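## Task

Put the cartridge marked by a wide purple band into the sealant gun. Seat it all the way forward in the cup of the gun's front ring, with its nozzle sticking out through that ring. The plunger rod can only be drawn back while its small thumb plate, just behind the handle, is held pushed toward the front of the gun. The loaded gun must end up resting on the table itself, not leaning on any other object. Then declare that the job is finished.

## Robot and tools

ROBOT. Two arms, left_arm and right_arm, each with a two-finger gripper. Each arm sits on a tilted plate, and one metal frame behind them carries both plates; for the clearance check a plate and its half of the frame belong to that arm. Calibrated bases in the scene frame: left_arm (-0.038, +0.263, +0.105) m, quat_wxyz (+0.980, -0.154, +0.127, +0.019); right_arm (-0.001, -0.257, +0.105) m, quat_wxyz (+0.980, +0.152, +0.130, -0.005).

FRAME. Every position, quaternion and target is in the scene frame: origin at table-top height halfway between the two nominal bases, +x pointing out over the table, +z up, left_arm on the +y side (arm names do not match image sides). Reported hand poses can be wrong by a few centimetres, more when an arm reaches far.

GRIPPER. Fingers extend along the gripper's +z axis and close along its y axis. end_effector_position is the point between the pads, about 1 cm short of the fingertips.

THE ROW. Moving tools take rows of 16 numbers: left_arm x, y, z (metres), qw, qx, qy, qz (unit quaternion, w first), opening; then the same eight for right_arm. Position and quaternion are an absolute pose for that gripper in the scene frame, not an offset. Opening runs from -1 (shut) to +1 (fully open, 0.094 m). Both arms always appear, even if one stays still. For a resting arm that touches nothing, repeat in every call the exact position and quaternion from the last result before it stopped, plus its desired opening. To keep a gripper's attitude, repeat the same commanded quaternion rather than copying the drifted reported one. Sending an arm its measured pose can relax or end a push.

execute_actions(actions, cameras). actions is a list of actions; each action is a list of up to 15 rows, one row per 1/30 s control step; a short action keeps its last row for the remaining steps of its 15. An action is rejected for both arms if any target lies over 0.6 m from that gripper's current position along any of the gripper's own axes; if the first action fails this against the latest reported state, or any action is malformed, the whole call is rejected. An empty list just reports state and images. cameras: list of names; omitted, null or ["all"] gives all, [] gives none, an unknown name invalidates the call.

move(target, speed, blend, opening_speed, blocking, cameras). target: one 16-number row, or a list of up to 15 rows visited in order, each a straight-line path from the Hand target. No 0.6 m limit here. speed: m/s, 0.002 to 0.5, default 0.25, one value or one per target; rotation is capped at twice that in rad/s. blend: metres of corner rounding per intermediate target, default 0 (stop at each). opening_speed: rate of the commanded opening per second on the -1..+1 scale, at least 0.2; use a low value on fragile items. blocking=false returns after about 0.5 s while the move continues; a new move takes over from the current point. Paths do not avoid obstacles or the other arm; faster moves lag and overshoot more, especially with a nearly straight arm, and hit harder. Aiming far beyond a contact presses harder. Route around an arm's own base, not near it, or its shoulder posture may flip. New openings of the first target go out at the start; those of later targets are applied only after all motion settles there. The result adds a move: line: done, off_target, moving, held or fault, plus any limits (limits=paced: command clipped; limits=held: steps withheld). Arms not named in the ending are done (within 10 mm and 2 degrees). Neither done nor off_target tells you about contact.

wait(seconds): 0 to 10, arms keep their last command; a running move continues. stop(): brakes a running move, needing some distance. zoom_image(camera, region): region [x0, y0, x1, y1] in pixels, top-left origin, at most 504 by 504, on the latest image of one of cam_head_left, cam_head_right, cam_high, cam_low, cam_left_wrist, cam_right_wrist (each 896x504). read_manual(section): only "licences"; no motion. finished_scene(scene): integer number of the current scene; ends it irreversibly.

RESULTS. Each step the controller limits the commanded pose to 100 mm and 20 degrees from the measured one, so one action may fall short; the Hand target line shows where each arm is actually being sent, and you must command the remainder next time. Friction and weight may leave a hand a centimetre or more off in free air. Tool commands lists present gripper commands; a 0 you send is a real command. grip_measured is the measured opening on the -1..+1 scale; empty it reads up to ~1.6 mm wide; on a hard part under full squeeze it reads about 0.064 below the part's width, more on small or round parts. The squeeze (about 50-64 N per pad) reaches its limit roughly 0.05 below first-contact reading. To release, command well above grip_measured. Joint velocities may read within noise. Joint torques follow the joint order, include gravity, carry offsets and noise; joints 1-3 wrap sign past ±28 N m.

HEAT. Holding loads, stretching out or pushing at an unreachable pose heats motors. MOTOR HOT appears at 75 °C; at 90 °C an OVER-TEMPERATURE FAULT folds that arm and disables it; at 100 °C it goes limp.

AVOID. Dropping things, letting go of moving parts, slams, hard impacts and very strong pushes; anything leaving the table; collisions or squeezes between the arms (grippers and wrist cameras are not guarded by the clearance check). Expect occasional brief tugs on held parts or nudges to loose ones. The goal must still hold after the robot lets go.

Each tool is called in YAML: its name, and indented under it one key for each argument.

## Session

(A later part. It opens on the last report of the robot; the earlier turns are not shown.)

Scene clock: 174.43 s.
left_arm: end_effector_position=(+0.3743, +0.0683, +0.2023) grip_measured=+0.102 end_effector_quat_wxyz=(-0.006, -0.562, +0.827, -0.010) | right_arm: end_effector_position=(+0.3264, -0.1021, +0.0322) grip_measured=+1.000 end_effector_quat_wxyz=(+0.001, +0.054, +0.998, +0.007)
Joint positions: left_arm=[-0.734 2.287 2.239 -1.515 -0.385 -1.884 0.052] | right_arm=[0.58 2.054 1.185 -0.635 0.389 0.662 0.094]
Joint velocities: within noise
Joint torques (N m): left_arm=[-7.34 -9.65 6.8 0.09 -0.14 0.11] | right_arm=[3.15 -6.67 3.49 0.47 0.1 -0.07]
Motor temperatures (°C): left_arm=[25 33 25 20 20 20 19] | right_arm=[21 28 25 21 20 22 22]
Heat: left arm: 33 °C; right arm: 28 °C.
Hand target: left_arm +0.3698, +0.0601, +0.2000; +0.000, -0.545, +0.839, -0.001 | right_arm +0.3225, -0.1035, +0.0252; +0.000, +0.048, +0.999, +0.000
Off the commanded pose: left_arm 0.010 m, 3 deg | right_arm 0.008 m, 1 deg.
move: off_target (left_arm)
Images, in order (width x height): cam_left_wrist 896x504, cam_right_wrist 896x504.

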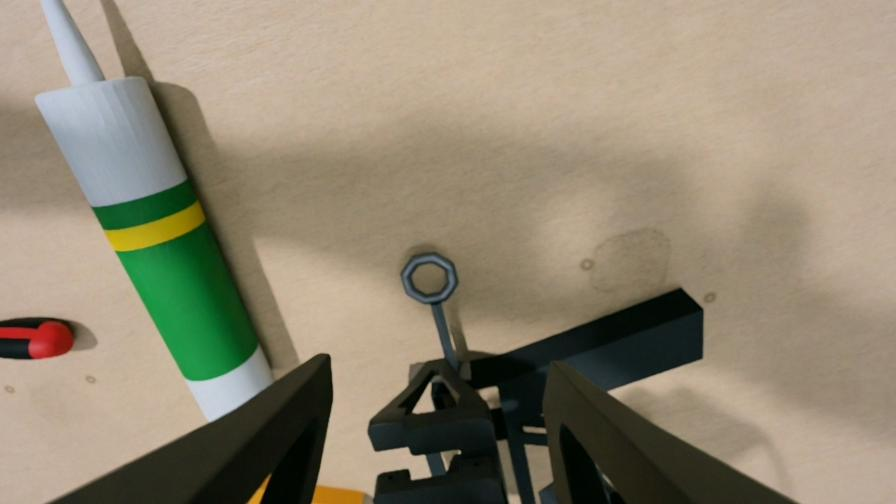

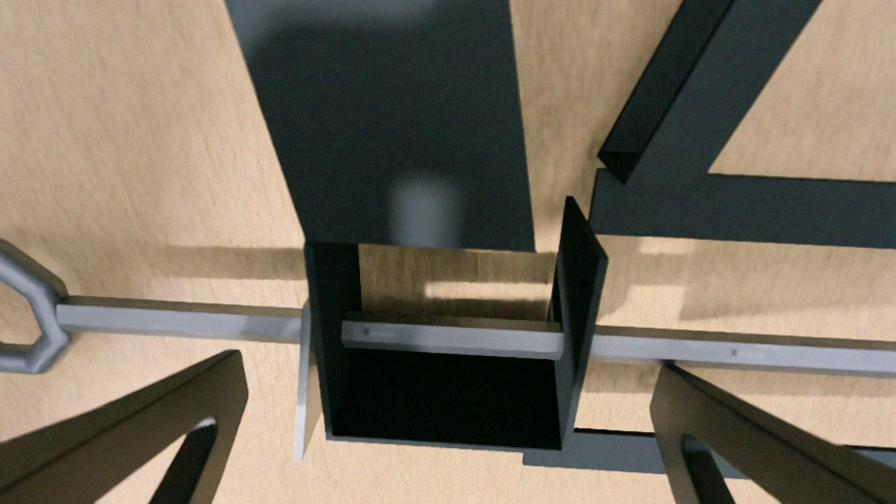

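move:
  target: [0.37,0.06,0.20,0,-0.5446,0.8387,0,0.1,0.3195,-0.1035,0.027,0,0.048,0.9988,0,-0.5]
  speed: 0.1
  opening_speed: 0.5
  cameras: ["cam_left_wrist","cam_right_wrist"]

Scene clock: 182.80 s.
left_arm: end_effector_position=(+0.3743, +0.0684, +0.2023) grip_measured=+0.102 end_effector_quat_wxyz=(-0.006, -0.562, +0.827, -0.010) | right_arm: end_effector_position=(+0.3249, -0.1009, +0.0305) grip_measured=+0.159 end_effector_quat_wxyz=(+0.001, +0.055, +0.998, +0.011)
Joint positions: left_arm=[-0.734 2.287 2.239 -1.515 -0.386 -1.884 0.052] | right_arm=[0.58 2.054 1.175 -0.622 0.383 0.661 0.054]
Joint velocities: within noise
Joint torques (N m): left_arm=[-7.32 -9.63 6.79 0.09 -0.13 0.11] | right_arm=[3.59 -7.38 3.37 0.31 0.16 0.01]
Motor temperatures (°C): left_arm=[25 33 25 20 20 20 19] | right_arm=[21 29 25 21 20 22 22]
Heat: left arm: 33 °C; right arm: 29 °C.
Hand target: left_arm +0.3699, +0.0601, +0.2000; +0.000, -0.545, +0.839, -0.001 | right_arm +0.3196, -0.1036, +0.0271; +0.000, +0.048, +0.999, +0.000
Off the commanded pose: left_arm 0.010 m, 3 deg | right_arm 0.007 m, 1 deg.
move: off_target (left_arm)
Images, in order (width x height): cam_left_wrist 896x504, cam_right_wrist 896x504.

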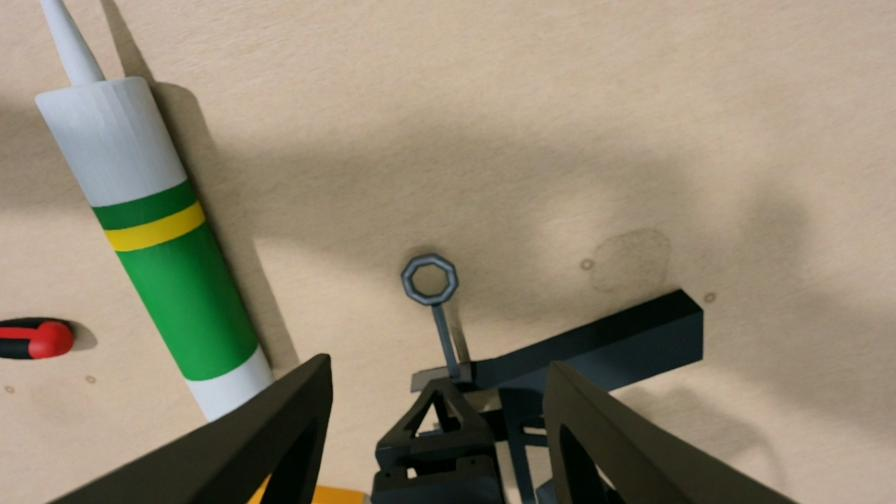

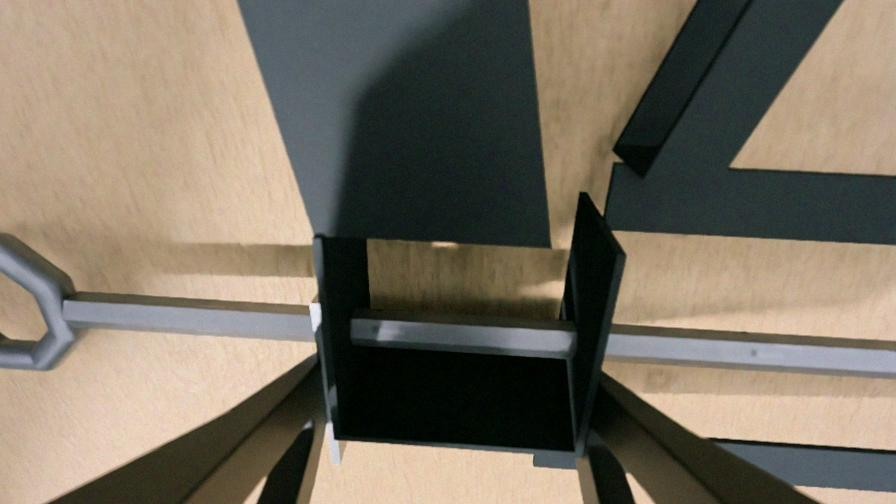

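move:
  target: [0.345,0.006,0.10,0,-0.5446,0.8387,0,0.1,0.3195,-0.1035,0.027,0,0.048,0.9988,0,-0.5]
  speed: 0.15
  cameras: ["cam_left_wrist","cam_right_wrist","cam_high"]

Scene clock: 198.77 s.
left_arm: end_effector_position=(+0.3623, +0.0539, +0.1712) grip_measured=+0.102 end_effector_quat_wxyz=(-0.010, -0.553, +0.833, +0.001) | right_arm: end_effector_position=(+0.3249, -0.1009, +0.0305) grip_measured=+0.159 end_effector_quat_wxyz=(+0.001, +0.055, +0.998, +0.011)
Joint positions: left_arm=[-0.745 2.296 2.11 -1.408 -0.385 -1.884 0.052] | right_arm=[0.58 2.054 1.175 -0.622 0.383 0.661 0.054]
Joint velocities: within noise
Joint torques (N m): left_arm=[-5.18 -12.42 5.22 0.19 0 0] | right_arm=[3.59 -7.36 3.38 0.3 0.16 0.01]
Motor temperatures (°C): left_arm=[26 34 25 20 20 20 19] | right_arm=[22 30 25 21 20 22 23]
Heat: left arm: 34 °C; right arm: 30 °C.
Hand target: left_arm +0.3632, +0.0551, +0.1730; -0.008, -0.553, +0.833, +0.000 | right_arm +0.3196, -0.1036, +0.0271; +0.000, +0.048, +0.999, +0.000
Off the commanded pose: left_arm 0.088 m, 2 deg | right_arm 0.007 m, 1 deg.
move: held (left_arm; a check stopped the path); limits=held
pose unreachable (left arm): on one or more control steps of this call, first in action 0 (counted from 0), this arm could not follow its commanded pose, so it was not sent that pose on those steps. It may still have moved: this result reports where it is.
cause: moving toward the commanded pose would bring a part of the arm too close to another arm (this arm's fingers and the right arm's wrist (the part past joint 4), along the way the arms are being sent, or toward where that arm still pushes).
Images, in order (width x height): cam_high 896x504, cam_left_wrist 896x504, cam_right_wrist 896x504.

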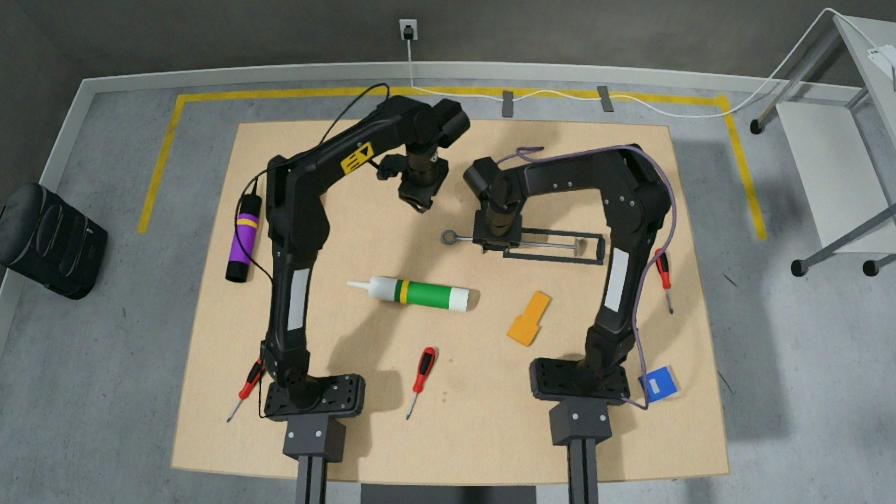

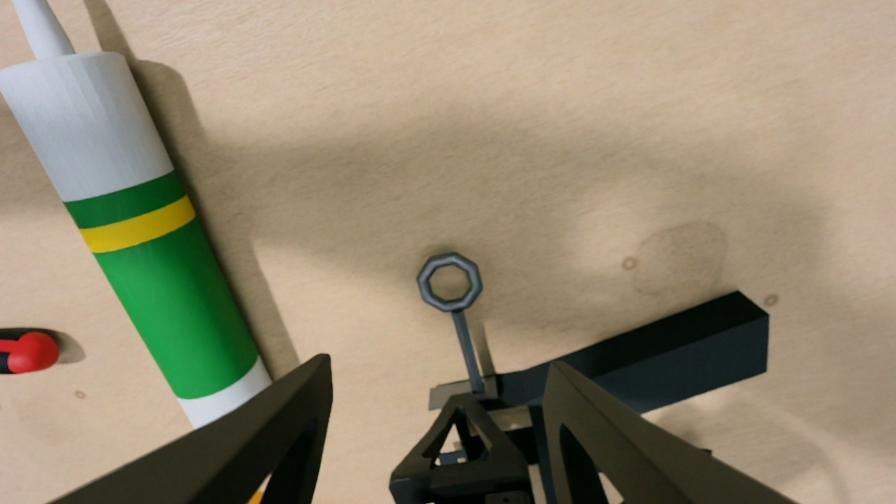

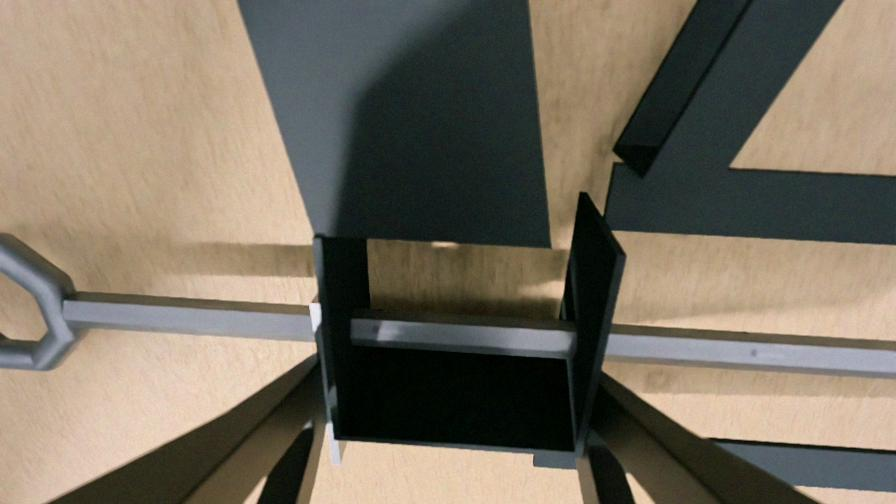

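move:
  target:
    - [0.36,0.09,0.17,-0.1815,-0.5317,0.8188,-0.1179,0.1,0.3195,-0.1035,0.027,0,0.048,0.9988,0,-0.5]
    - [0.352,0.03,0.09,-0.1815,-0.5317,0.8188,-0.1179,0.1,0.3195,-0.1035,0.027,0,0.048,0.9988,0,-0.5]
  speed: 0.15
  blend: 0.02
  cameras: ["cam_left_wrist","cam_low","cam_high"]

Scene clock: 217.40 s.
left_arm: end_effector_position=(+0.3625, +0.0407, +0.0957) grip_measured=+0.102 end_effector_quat_wxyz=(-0.171, -0.538, +0.816, -0.125) | right_arm: end_effector_position=(+0.3249, -0.1009, +0.0305) grip_measured=+0.159 end_effector_quat_wxyz=(+0.001, +0.055, +0.998, +0.011)
Joint positions: left_arm=[-0.543 2.229 1.75 -0.966 0.026 -1.645 0.052] | right_arm=[0.58 2.054 1.175 -0.622 0.383 0.661 0.054]
Joint velocities: within noise
Joint torques (N m): left_arm=[-6.89 -10.51 4.4 0.34 0.37 -0.11] | right_arm=[3.58 -7.35 3.38 0.3 0.16 0.01]
Motor temperatures (°C): left_arm=[25 34 24 20 20 20 19] | right_arm=[22 31 25 21 21 22 24]
Heat: left arm: 34 °C; right arm: 31 °C.
Hand target: left_arm +0.3518, +0.0305, +0.0901; -0.182, -0.532, +0.819, -0.118 | right_arm +0.3196, -0.1035, +0.0271; +0.000, +0.048, +0.999, +0.000
Off the commanded pose: left_arm 0.016 m, 2 deg | right_arm 0.007 m, 1 deg.
move: off_target (left_arm)
Images, in order (width x height): cam_high 896x504, cam_low 896x504, cam_left_wrist 896x504.

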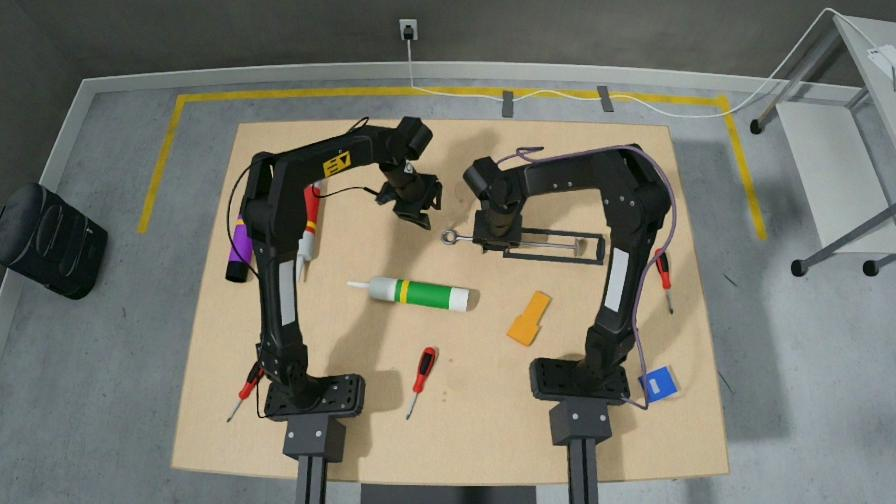

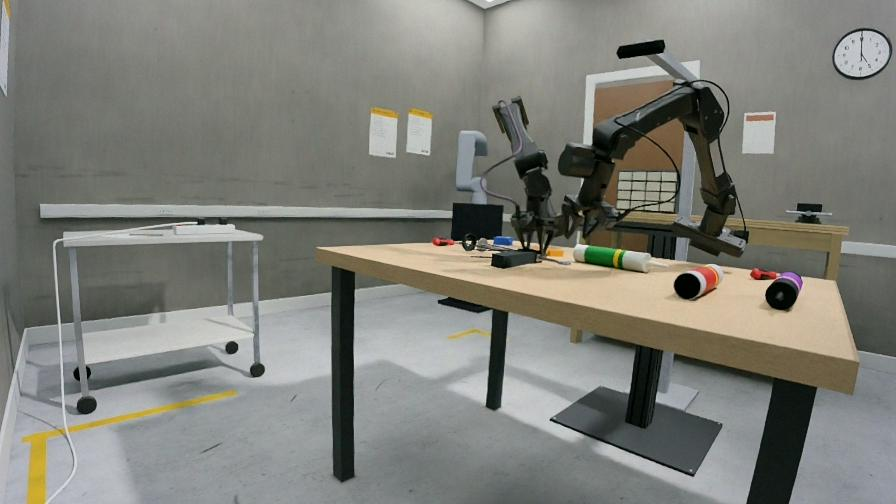

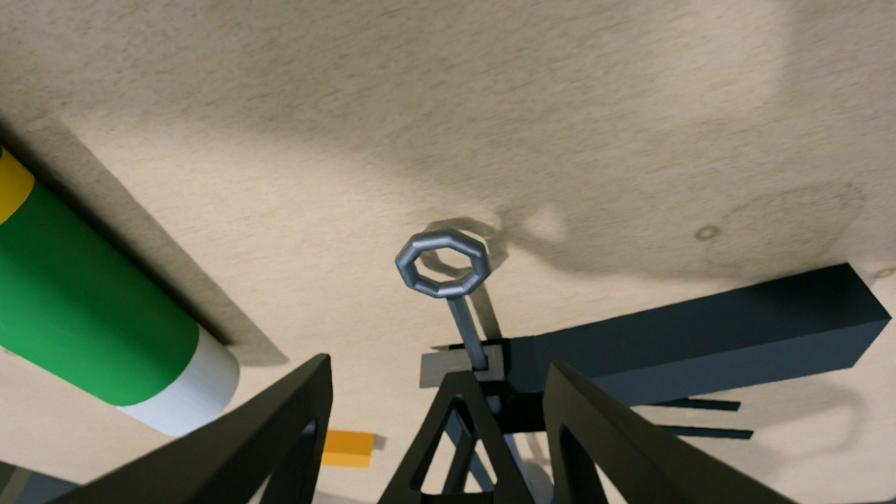

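move:
  target: [0.341,0.0,0.018,-0.1815,-0.5317,0.8188,-0.1179,0.1,0.3195,-0.1035,0.027,0,0.048,0.9988,0,-0.5]
  speed: 0.08
  cameras: ["cam_left_wrist","cam_right_wrist"]

Scene clock: 232.10 s.
left_arm: end_effector_position=(+0.3572, +0.0108, +0.0270) grip_measured=+0.102 end_effector_quat_wxyz=(-0.168, -0.539, +0.815, -0.130) | right_arm: end_effector_position=(+0.3249, -0.1009, +0.0305) grip_measured=+0.159 end_effector_quat_wxyz=(+0.001, +0.055, +0.998, +0.011)
Joint positions: left_arm=[-0.543 2.377 1.695 -0.752 0.026 -1.647 0.052] | right_arm=[0.58 2.054 1.175 -0.622 0.383 0.661 0.054]
Joint velocities: within noise
Joint torques (N m): left_arm=[-7.32 -10.47 3.73 0.38 0.37 -0.12] | right_arm=[3.62 -7.36 3.37 0.31 0.16 0.01]
Motor temperatures (°C): left_arm=[25 34 24 20 21 20 19] | right_arm=[22 31 25 21 21 22 24]
Heat: left arm: 34 °C; right arm: 31 °C.
Hand target: left_arm +0.3410, +0.0007, +0.0183; -0.181, -0.532, +0.819, -0.118 | right_arm +0.3196, -0.1035, +0.0271; +0.000, +0.048, +0.999, +0.000
Off the commanded pose: left_arm 0.021 m, 2 deg | right_arm 0.007 m, 1 deg.
move: off_target (left_arm)
Images, in order (width x height): cam_left_wrist 896x504, cam_right_wrist 896x504.

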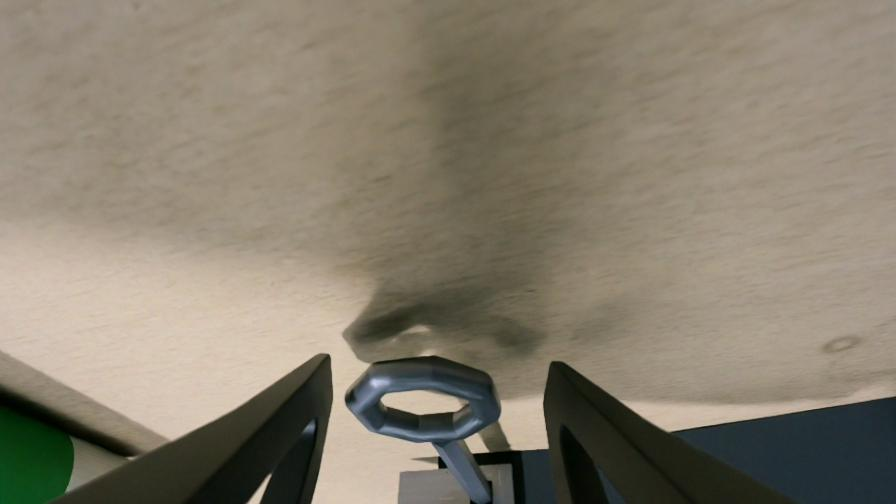

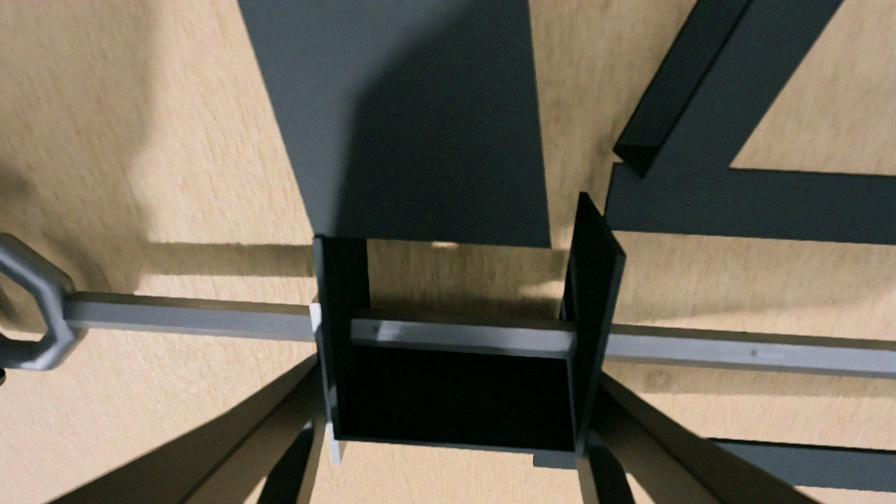

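move:
  target: [0.338,0.001,0.015,-0.1815,-0.5317,0.8188,-0.1179,-0.6,0.3195,-0.1035,0.027,0,0.048,0.9988,0,-0.5]
  speed: 0.08
  opening_speed: 0.5
  cameras: ["cam_left_wrist","cam_right_wrist"]

Scene clock: 244.87 s.
left_arm: end_effector_position=(+0.3532, +0.0112, +0.0231) grip_measured=-0.260 end_effector_quat_wxyz=(-0.170, -0.543, +0.812, -0.126) | right_arm: end_effector_position=(+0.3248, -0.1010, +0.0305) grip_measured=+0.159 end_effector_quat_wxyz=(+0.001, +0.055, +0.998, +0.011)
Joint positions: left_arm=[-0.543 2.377 1.676 -0.738 0.026 -1.657 0.035] | right_arm=[0.58 2.054 1.175 -0.622 0.383 0.661 0.054]
Joint velocities: within noise
Joint torques (N m): left_arm=[-7.17 -10.8 3.4 0.42 0.37 0] | right_arm=[3.6 -7.38 3.37 0.3 0.16 0.01]
Motor temperatures (°C): left_arm=[26 35 24 20 21 20 19] | right_arm=[22 31 25 21 21 22 24]
Heat: left arm: 35 °C; right arm: 31 °C.
Hand target: left_arm +0.3380, +0.0016, +0.0153; -0.181, -0.532, +0.819, -0.118 | right_arm +0.3195, -0.1036, +0.0271; +0.000, +0.048, +0.999, +0.000
Off the commanded pose: left_arm 0.020 m, 2 deg | right_arm 0.007 m, 1 deg.
move: off_target (left_arm)
Images, in order (width x height): cam_left_wrist 896x504, cam_right_wrist 896x504.

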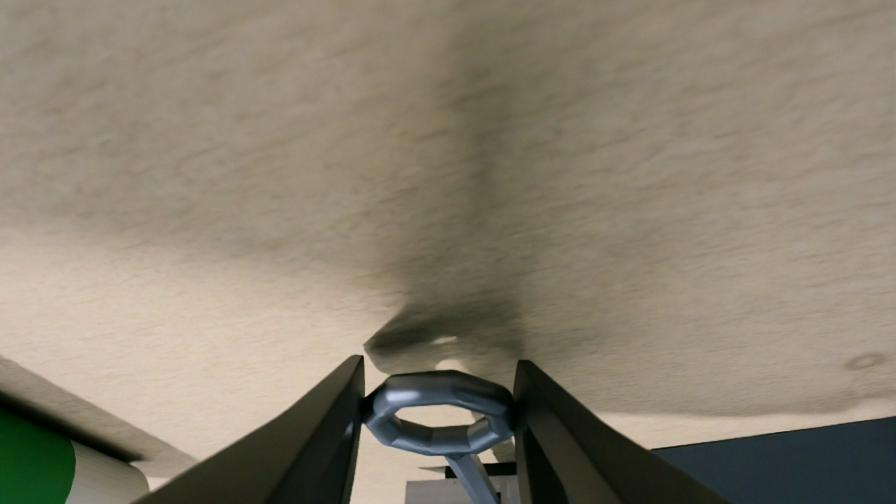

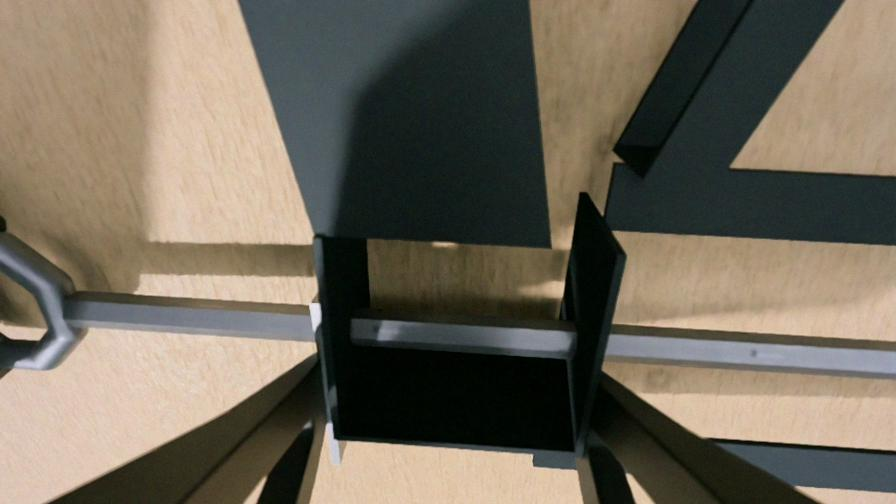

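move:
  target: [0.347,0.09,0.018,-0.1815,-0.5317,0.8188,-0.1179,-0.6,0.3195,-0.1035,0.027,0,0.048,0.9988,0,-0.5]
  speed: 0.06
  cameras: ["cam_left_wrist","cam_right_wrist","cam_high"]

move:
  target: [0.352,0.145,0.018,-0.1815,-0.5317,0.8188,-0.1179,-0.6,0.3195,-0.1035,0.027,0,0.048,0.9988,0,-0.5]
  speed: 0.06
  cameras: ["cam_left_wrist","cam_right_wrist","cam_high"]

Scene clock: 253.37 s.
left_arm: end_effector_position=(+0.3573, +0.0674, +0.0189) grip_measured=-0.266 end_effector_quat_wxyz=(-0.189, -0.544, +0.804, -0.149) | right_arm: end_effector_position=(+0.3246, -0.1005, +0.0305) grip_measured=+0.159 end_effector_quat_wxyz=(+0.000, +0.054, +0.998, +0.012)
Joint positions: left_arm=[-0.402 2.266 1.536 -0.696 0.102 -1.527 0.034] | right_arm=[0.58 2.054 1.175 -0.622 0.38 0.66 0.054]
Joint velocities: within noise
Joint torques (N m): left_arm=[-3.18 -14.41 2.65 -0.25 -0.13 0.53] | right_arm=[3.6 -7.35 3.37 0.31 0.18 0.01]
Motor temperatures (°C): left_arm=[25 35 24 20 21 20 20] | right_arm=[22 31 25 21 21 22 25]
Heat: left arm: 35 °C; right arm: 31 °C.
Hand target: left_arm +0.3472, +0.0891, +0.0179; -0.183, -0.532, +0.818, -0.118 | right_arm +0.3195, -0.1035, +0.0271; +0.000, +0.048, +0.999, +0.000
Off the commanded pose: left_arm 0.025 m, 4 deg | right_arm 0.007 m, 2 deg.
move: off_target (left_arm)
Images, in order (width x height): cam_high 896x504, cam_left_wrist 896x504, cam_right_wrist 896x504.

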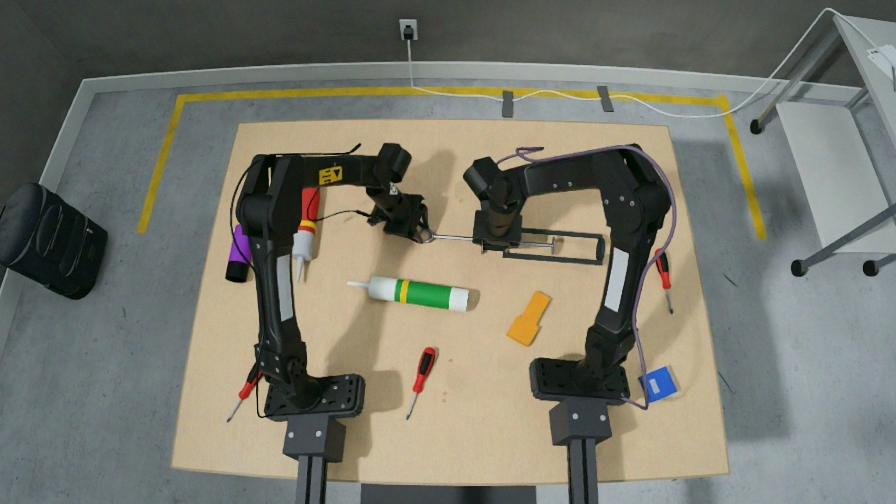

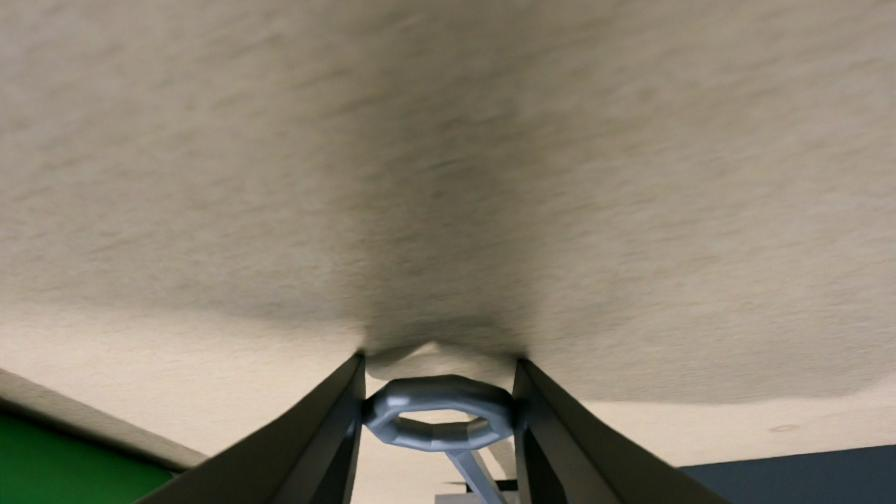

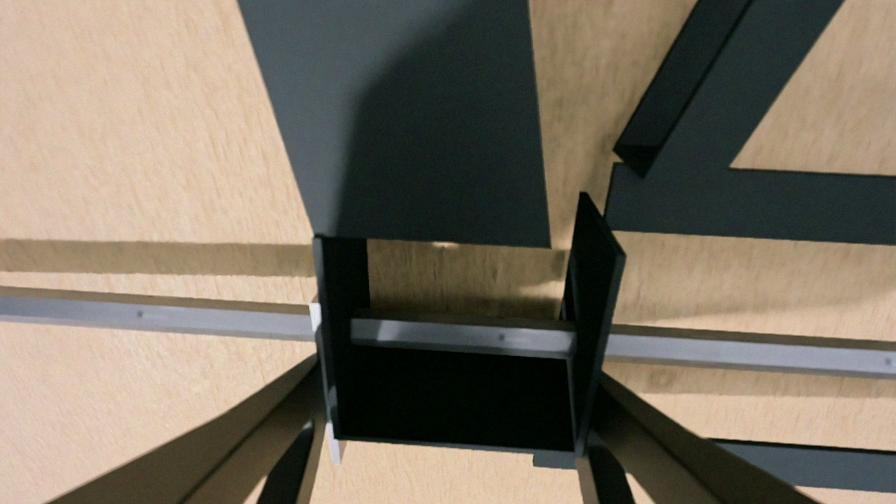

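Scene clock: 254.73 s.
left_arm: end_effector_position=(+0.3592, +0.1121, +0.0186) grip_measured=-0.267 end_effector_quat_wxyz=(-0.203, -0.541, +0.801, -0.159) | right_arm: end_effector_position=(+0.3236, -0.0965, +0.0317) grip_measured=+0.159 end_effector_quat_wxyz=(+0.000, +0.051, +0.999, +0.017)
Joint positions: left_arm=[-0.289 2.208 1.494 -0.733 0.154 -1.412 0.034] | right_arm=[0.588 2.054 1.175 -0.619 0.373 0.66 0.054]
Joint velocities: within noise
Joint torques (N m): left_arm=[-1.89 -15.12 2.8 -0.39 -0.51 0.62] | right_arm=[3.06 -7.36 3.43 0.28 0.25 0.02]
Motor temperatures (°C): left_arm=[25 36 24 20 21 20 20] | right_arm=[22 31 25 21 21 22 25]
Heat: left arm: 36 °C; right arm: 31 °C.
Hand target: left_arm +0.3520, +0.1434, +0.0180; -0.184, -0.532, +0.818, -0.119 | right_arm +0.3195, -0.1034, +0.0272; +0.000, +0.048, +0.999, +0.000
Off the commanded pose: left_arm 0.034 m, 6 deg | right_arm 0.009 m, 2 deg.
move: off_target (left_arm)
Images, in order (width x height): cam_high 896x504, cam_left_wrist 896x504, cam_right_wrist 896x504.

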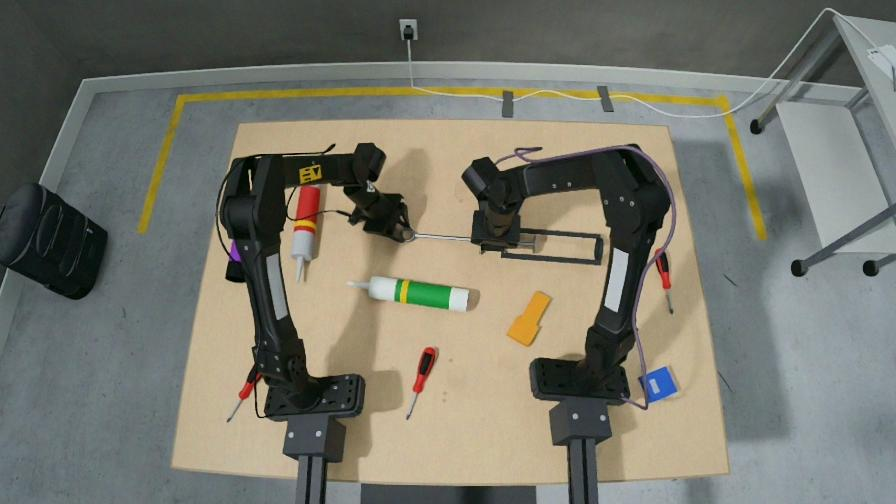

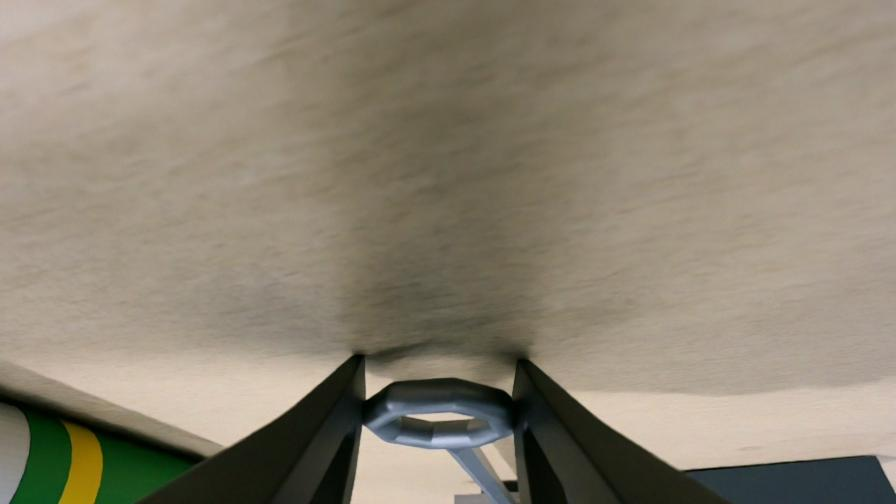

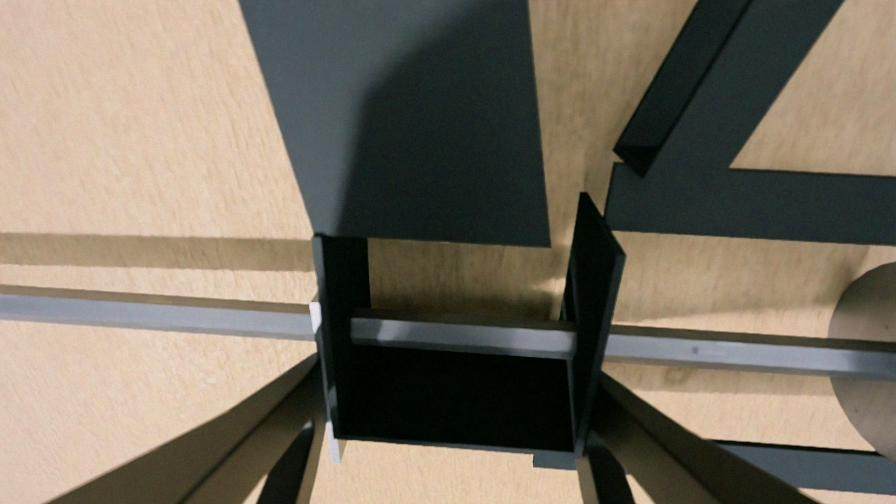

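move:
  target: [0.357,0.187,0.019,-0.1815,-0.5317,0.8188,-0.1179,-0.6,0.3195,-0.1035,0.027,0,0.048,0.9988,0,-0.5]
  speed: 0.06
  cameras: ["cam_left_wrist","cam_right_wrist","cam_high"]

Scene clock: 265.17 s.
left_arm: end_effector_position=(+0.3612, +0.1742, +0.0182) grip_measured=-0.598 end_effector_quat_wxyz=(-0.192, -0.532, +0.813, -0.137) | right_arm: end_effector_position=(+0.3224, -0.0944, +0.0328) grip_measured=+0.159 end_effector_quat_wxyz=(+0.001, +0.046, +0.999, +0.016)
Joint positions: left_arm=[-0.168 2.152 1.494 -0.823 0.117 -1.266 0.019] | right_arm=[0.596 2.054 1.175 -0.621 0.375 0.658 0.054]
Joint velocities: within noise
Joint torques (N m): left_arm=[-3.45 -13.33 3.33 -0.15 -0.08 0.09] | right_arm=[2.47 -7.35 3.44 0.3 0.23 0.04]
Motor temperatures (°C): left_arm=[24 40 24 20 21 20 20] | right_arm=[22 31 25 21 21 22 25]
Heat: left arm: 40 °C; right arm: 31 °C.
Hand target: left_arm +0.3568, +0.1853, +0.0192; -0.184, -0.532, +0.818, -0.119 | right_arm +0.3194, -0.1033, +0.0272; +0.000, +0.048, +0.999, +0.000
Off the commanded pose: left_arm 0.014 m, 3 deg | right_arm 0.011 m, 2 deg.
move: off_target (left_arm, right_arm)
Images, in order (width x height): cam_high 896x504, cam_left_wrist 896x504, cam_right_wrist 896x504.

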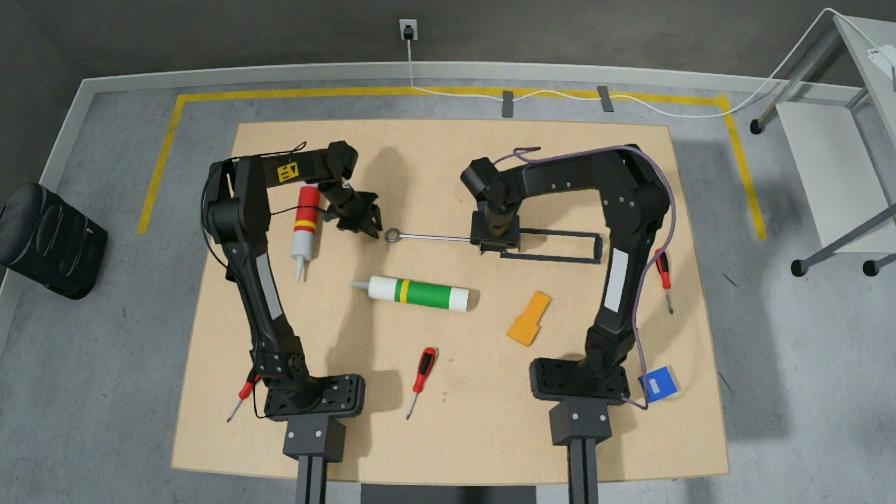

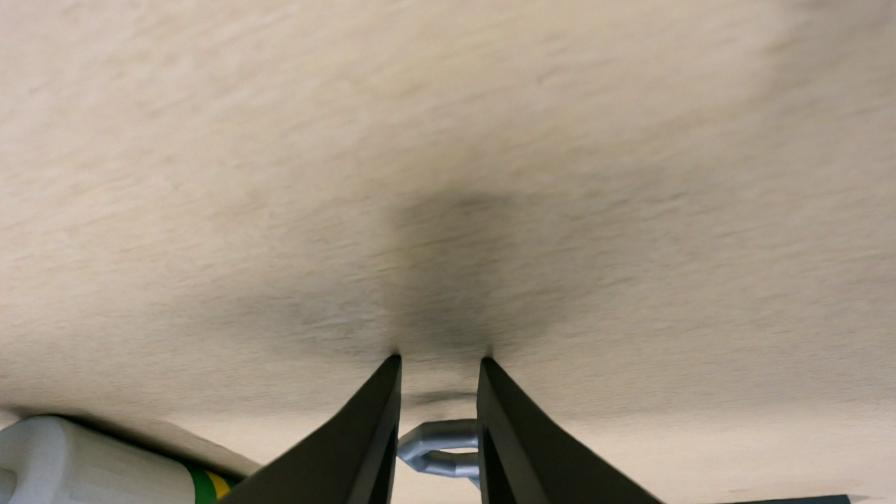

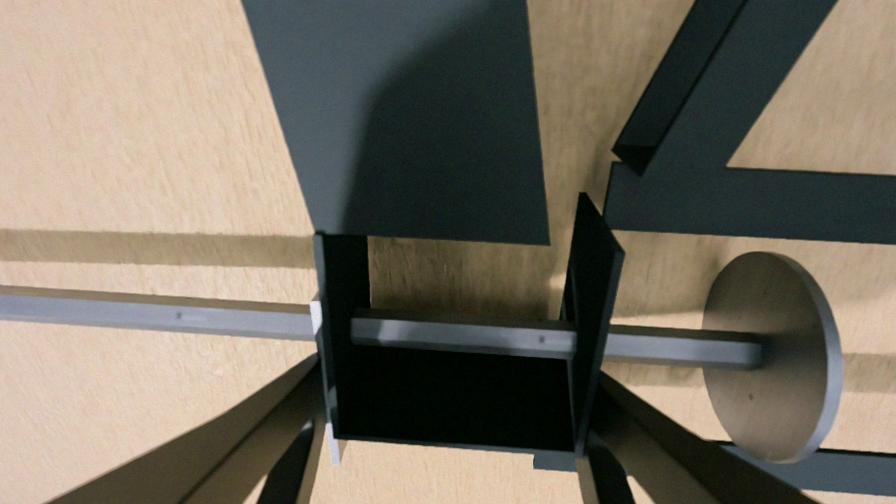

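move:
  target:
    - [0.357,0.187,0.09,-0.1815,-0.5317,0.8188,-0.1179,0.1,0.3195,-0.1035,0.027,0,0.048,0.9988,0,0.35]
    - [0.357,0.187,0.09,-0.1815,-0.5317,0.8188,-0.1179,0.1,0.3185,-0.0985,0.10,0,0.048,0.9988,0,0.35]
    - [0.345,0.16,0.10,-0.1815,-0.5317,0.8188,-0.1179,0.1,0.3185,-0.0755,0.08,0,0.048,0.9988,0,-0.4]
  speed: 0.1

Scene clock: 334.37 s.
left_arm: end_effector_position=(+0.3463, +0.1595, +0.0937) grip_measured=+0.098 end_effector_quat_wxyz=(-0.190, -0.530, +0.818, -0.116) | right_arm: end_effector_position=(+0.3101, -0.0842, +0.0758) grip_measured=-0.398 end_effector_quat_wxyz=(-0.015, +0.046, +0.999, -0.005)
Joint positions: left_arm=[-0.291 2.006 1.531 -1.022 0.074 -1.384 0.052] | right_arm=[0.69 2.022 1.281 -0.852 0.389 0.782 0.028]
Joint velocities: within noise
Joint torques (N m): left_arm=[-4.96 -13.44 3.36 0.12 0.17 -0.12] | right_arm=[4.34 -6.72 8.23 0.28 0.11 0.1]
Motor temperatures (°C): left_arm=[24 42 24 20 21 20 19] | right_arm=[22 32 25 21 21 22 25]
Heat: left arm: 42 °C; right arm: 32 °C.
Hand target: left_arm +0.3450, +0.1600, +0.0999; -0.182, -0.532, +0.819, -0.118 | right_arm +0.3182, -0.0757, +0.0802; +0.000, +0.048, +0.999, +0.000
Off the commanded pose: left_arm 0.006 m, 1 deg | right_arm 0.013 m, 2 deg.
move: off_target (right_arm); target 3's new opening was sent with right_arm's hand 0.013 m and 2 deg from that target

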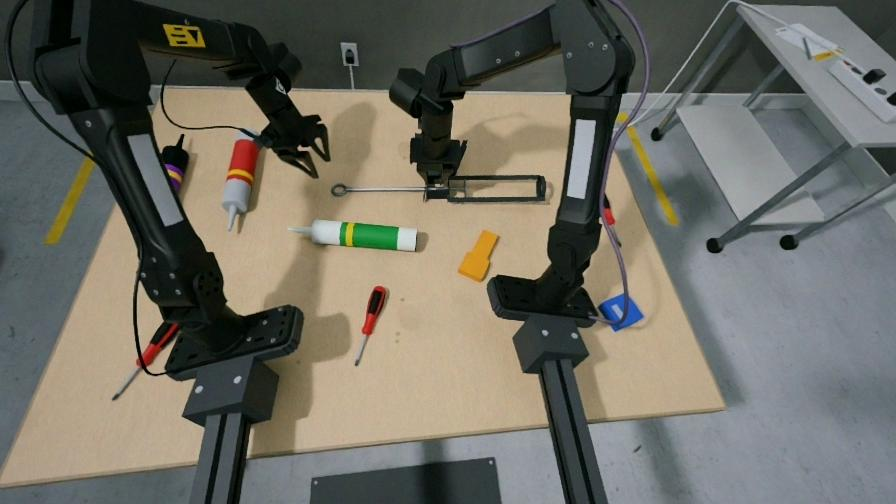

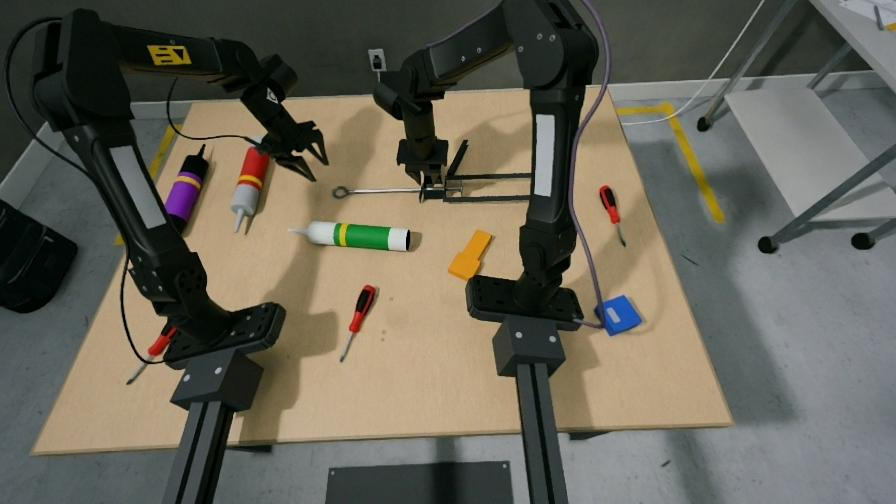

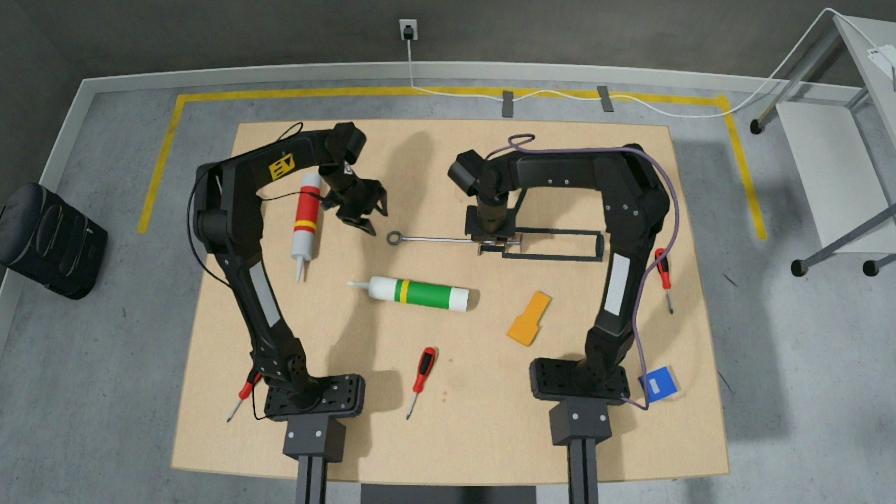

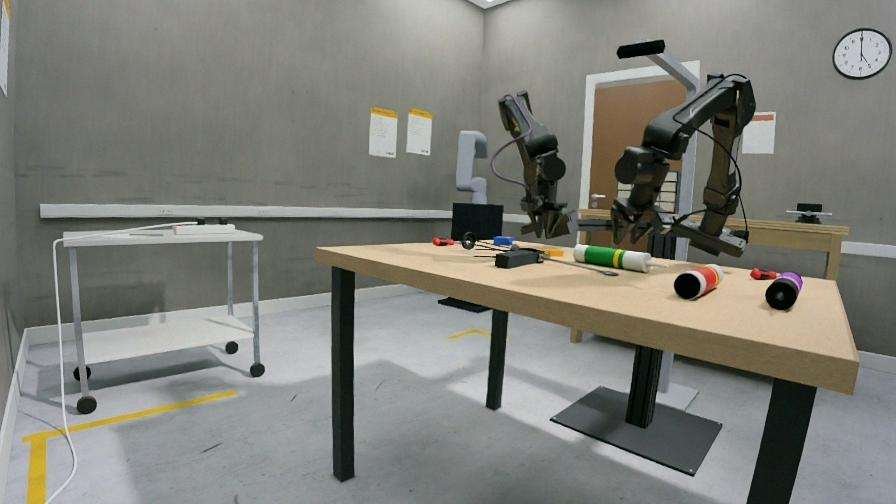

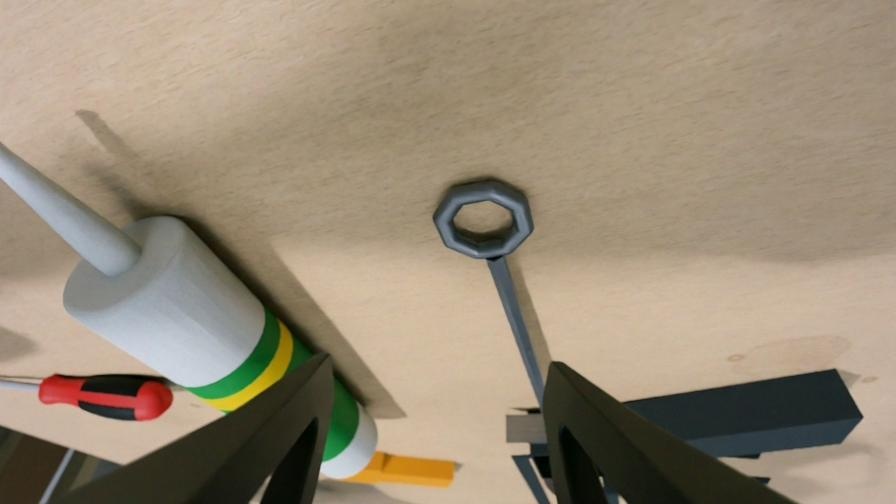

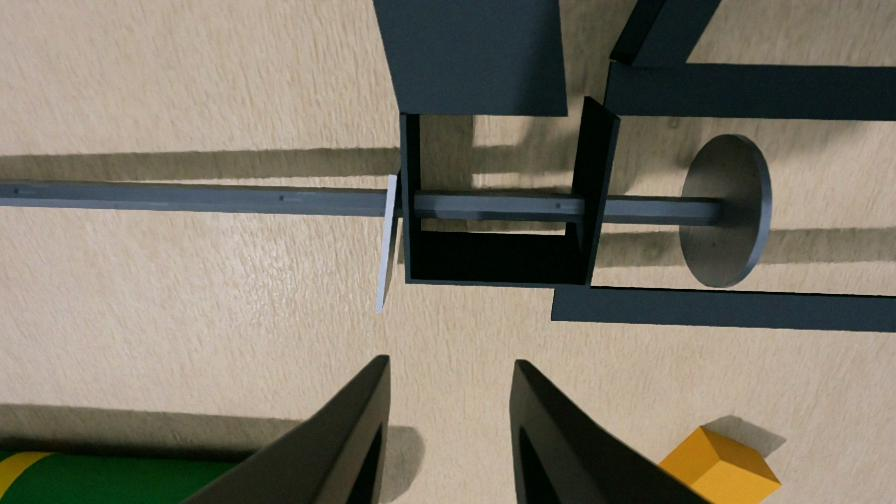

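move:
  target: [0.345,0.16,0.10,-0.1815,-0.5317,0.8188,-0.1179,0.1,0.330,-0.066,0.050,0,0.048,0.9988,0,-0.4]
  speed: 0.1
  cameras: ["cam_right_wrist"]

Scene clock: 355.60 s.
left_arm: end_effector_position=(+0.3463, +0.1595, +0.0937) grip_measured=+0.098 end_effector_quat_wxyz=(-0.190, -0.530, +0.818, -0.116) | right_arm: end_effector_position=(+0.3195, -0.0710, +0.0500) grip_measured=-0.398 end_effector_quat_wxyz=(-0.013, +0.047, +0.999, -0.003)
Joint positions: left_arm=[-0.291 2.006 1.531 -1.022 0.073 -1.384 0.052] | right_arm=[0.673 2.116 1.314 -0.778 0.389 0.763 0.028]
Joint velocities: within noise
Joint torques (N m): left_arm=[-4.96 -13.44 3.37 0.12 0.16 -0.11] | right_arm=[3.41 -6.97 7.8 0.35 0.12 -0.04]
Motor temperatures (°C): left_arm=[24 43 24 20 21 20 19] | right_arm=[22 32 27 21 21 22 24]
Heat: left arm: 43 °C; right arm: 32 °C.
Hand target: left_arm +0.3450, +0.1600, +0.0999; -0.182, -0.532, +0.819, -0.118 | right_arm +0.3297, -0.0661, +0.0503; +0.000, +0.048, +0.999, +0.000
Off the commanded pose: left_arm 0.006 m, 1 deg | right_arm 0.012 m, 2 deg.
move: off_target (right_arm)
Images, in order (width x height): cam_right_wrist 896x504.

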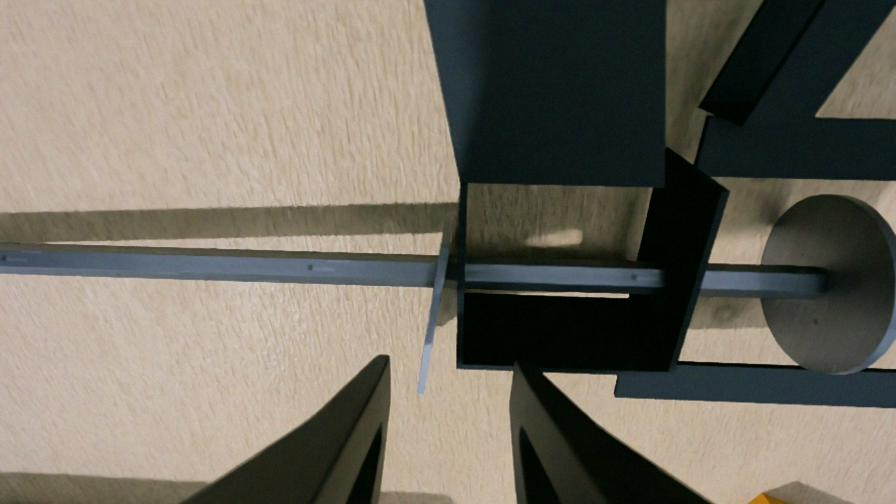

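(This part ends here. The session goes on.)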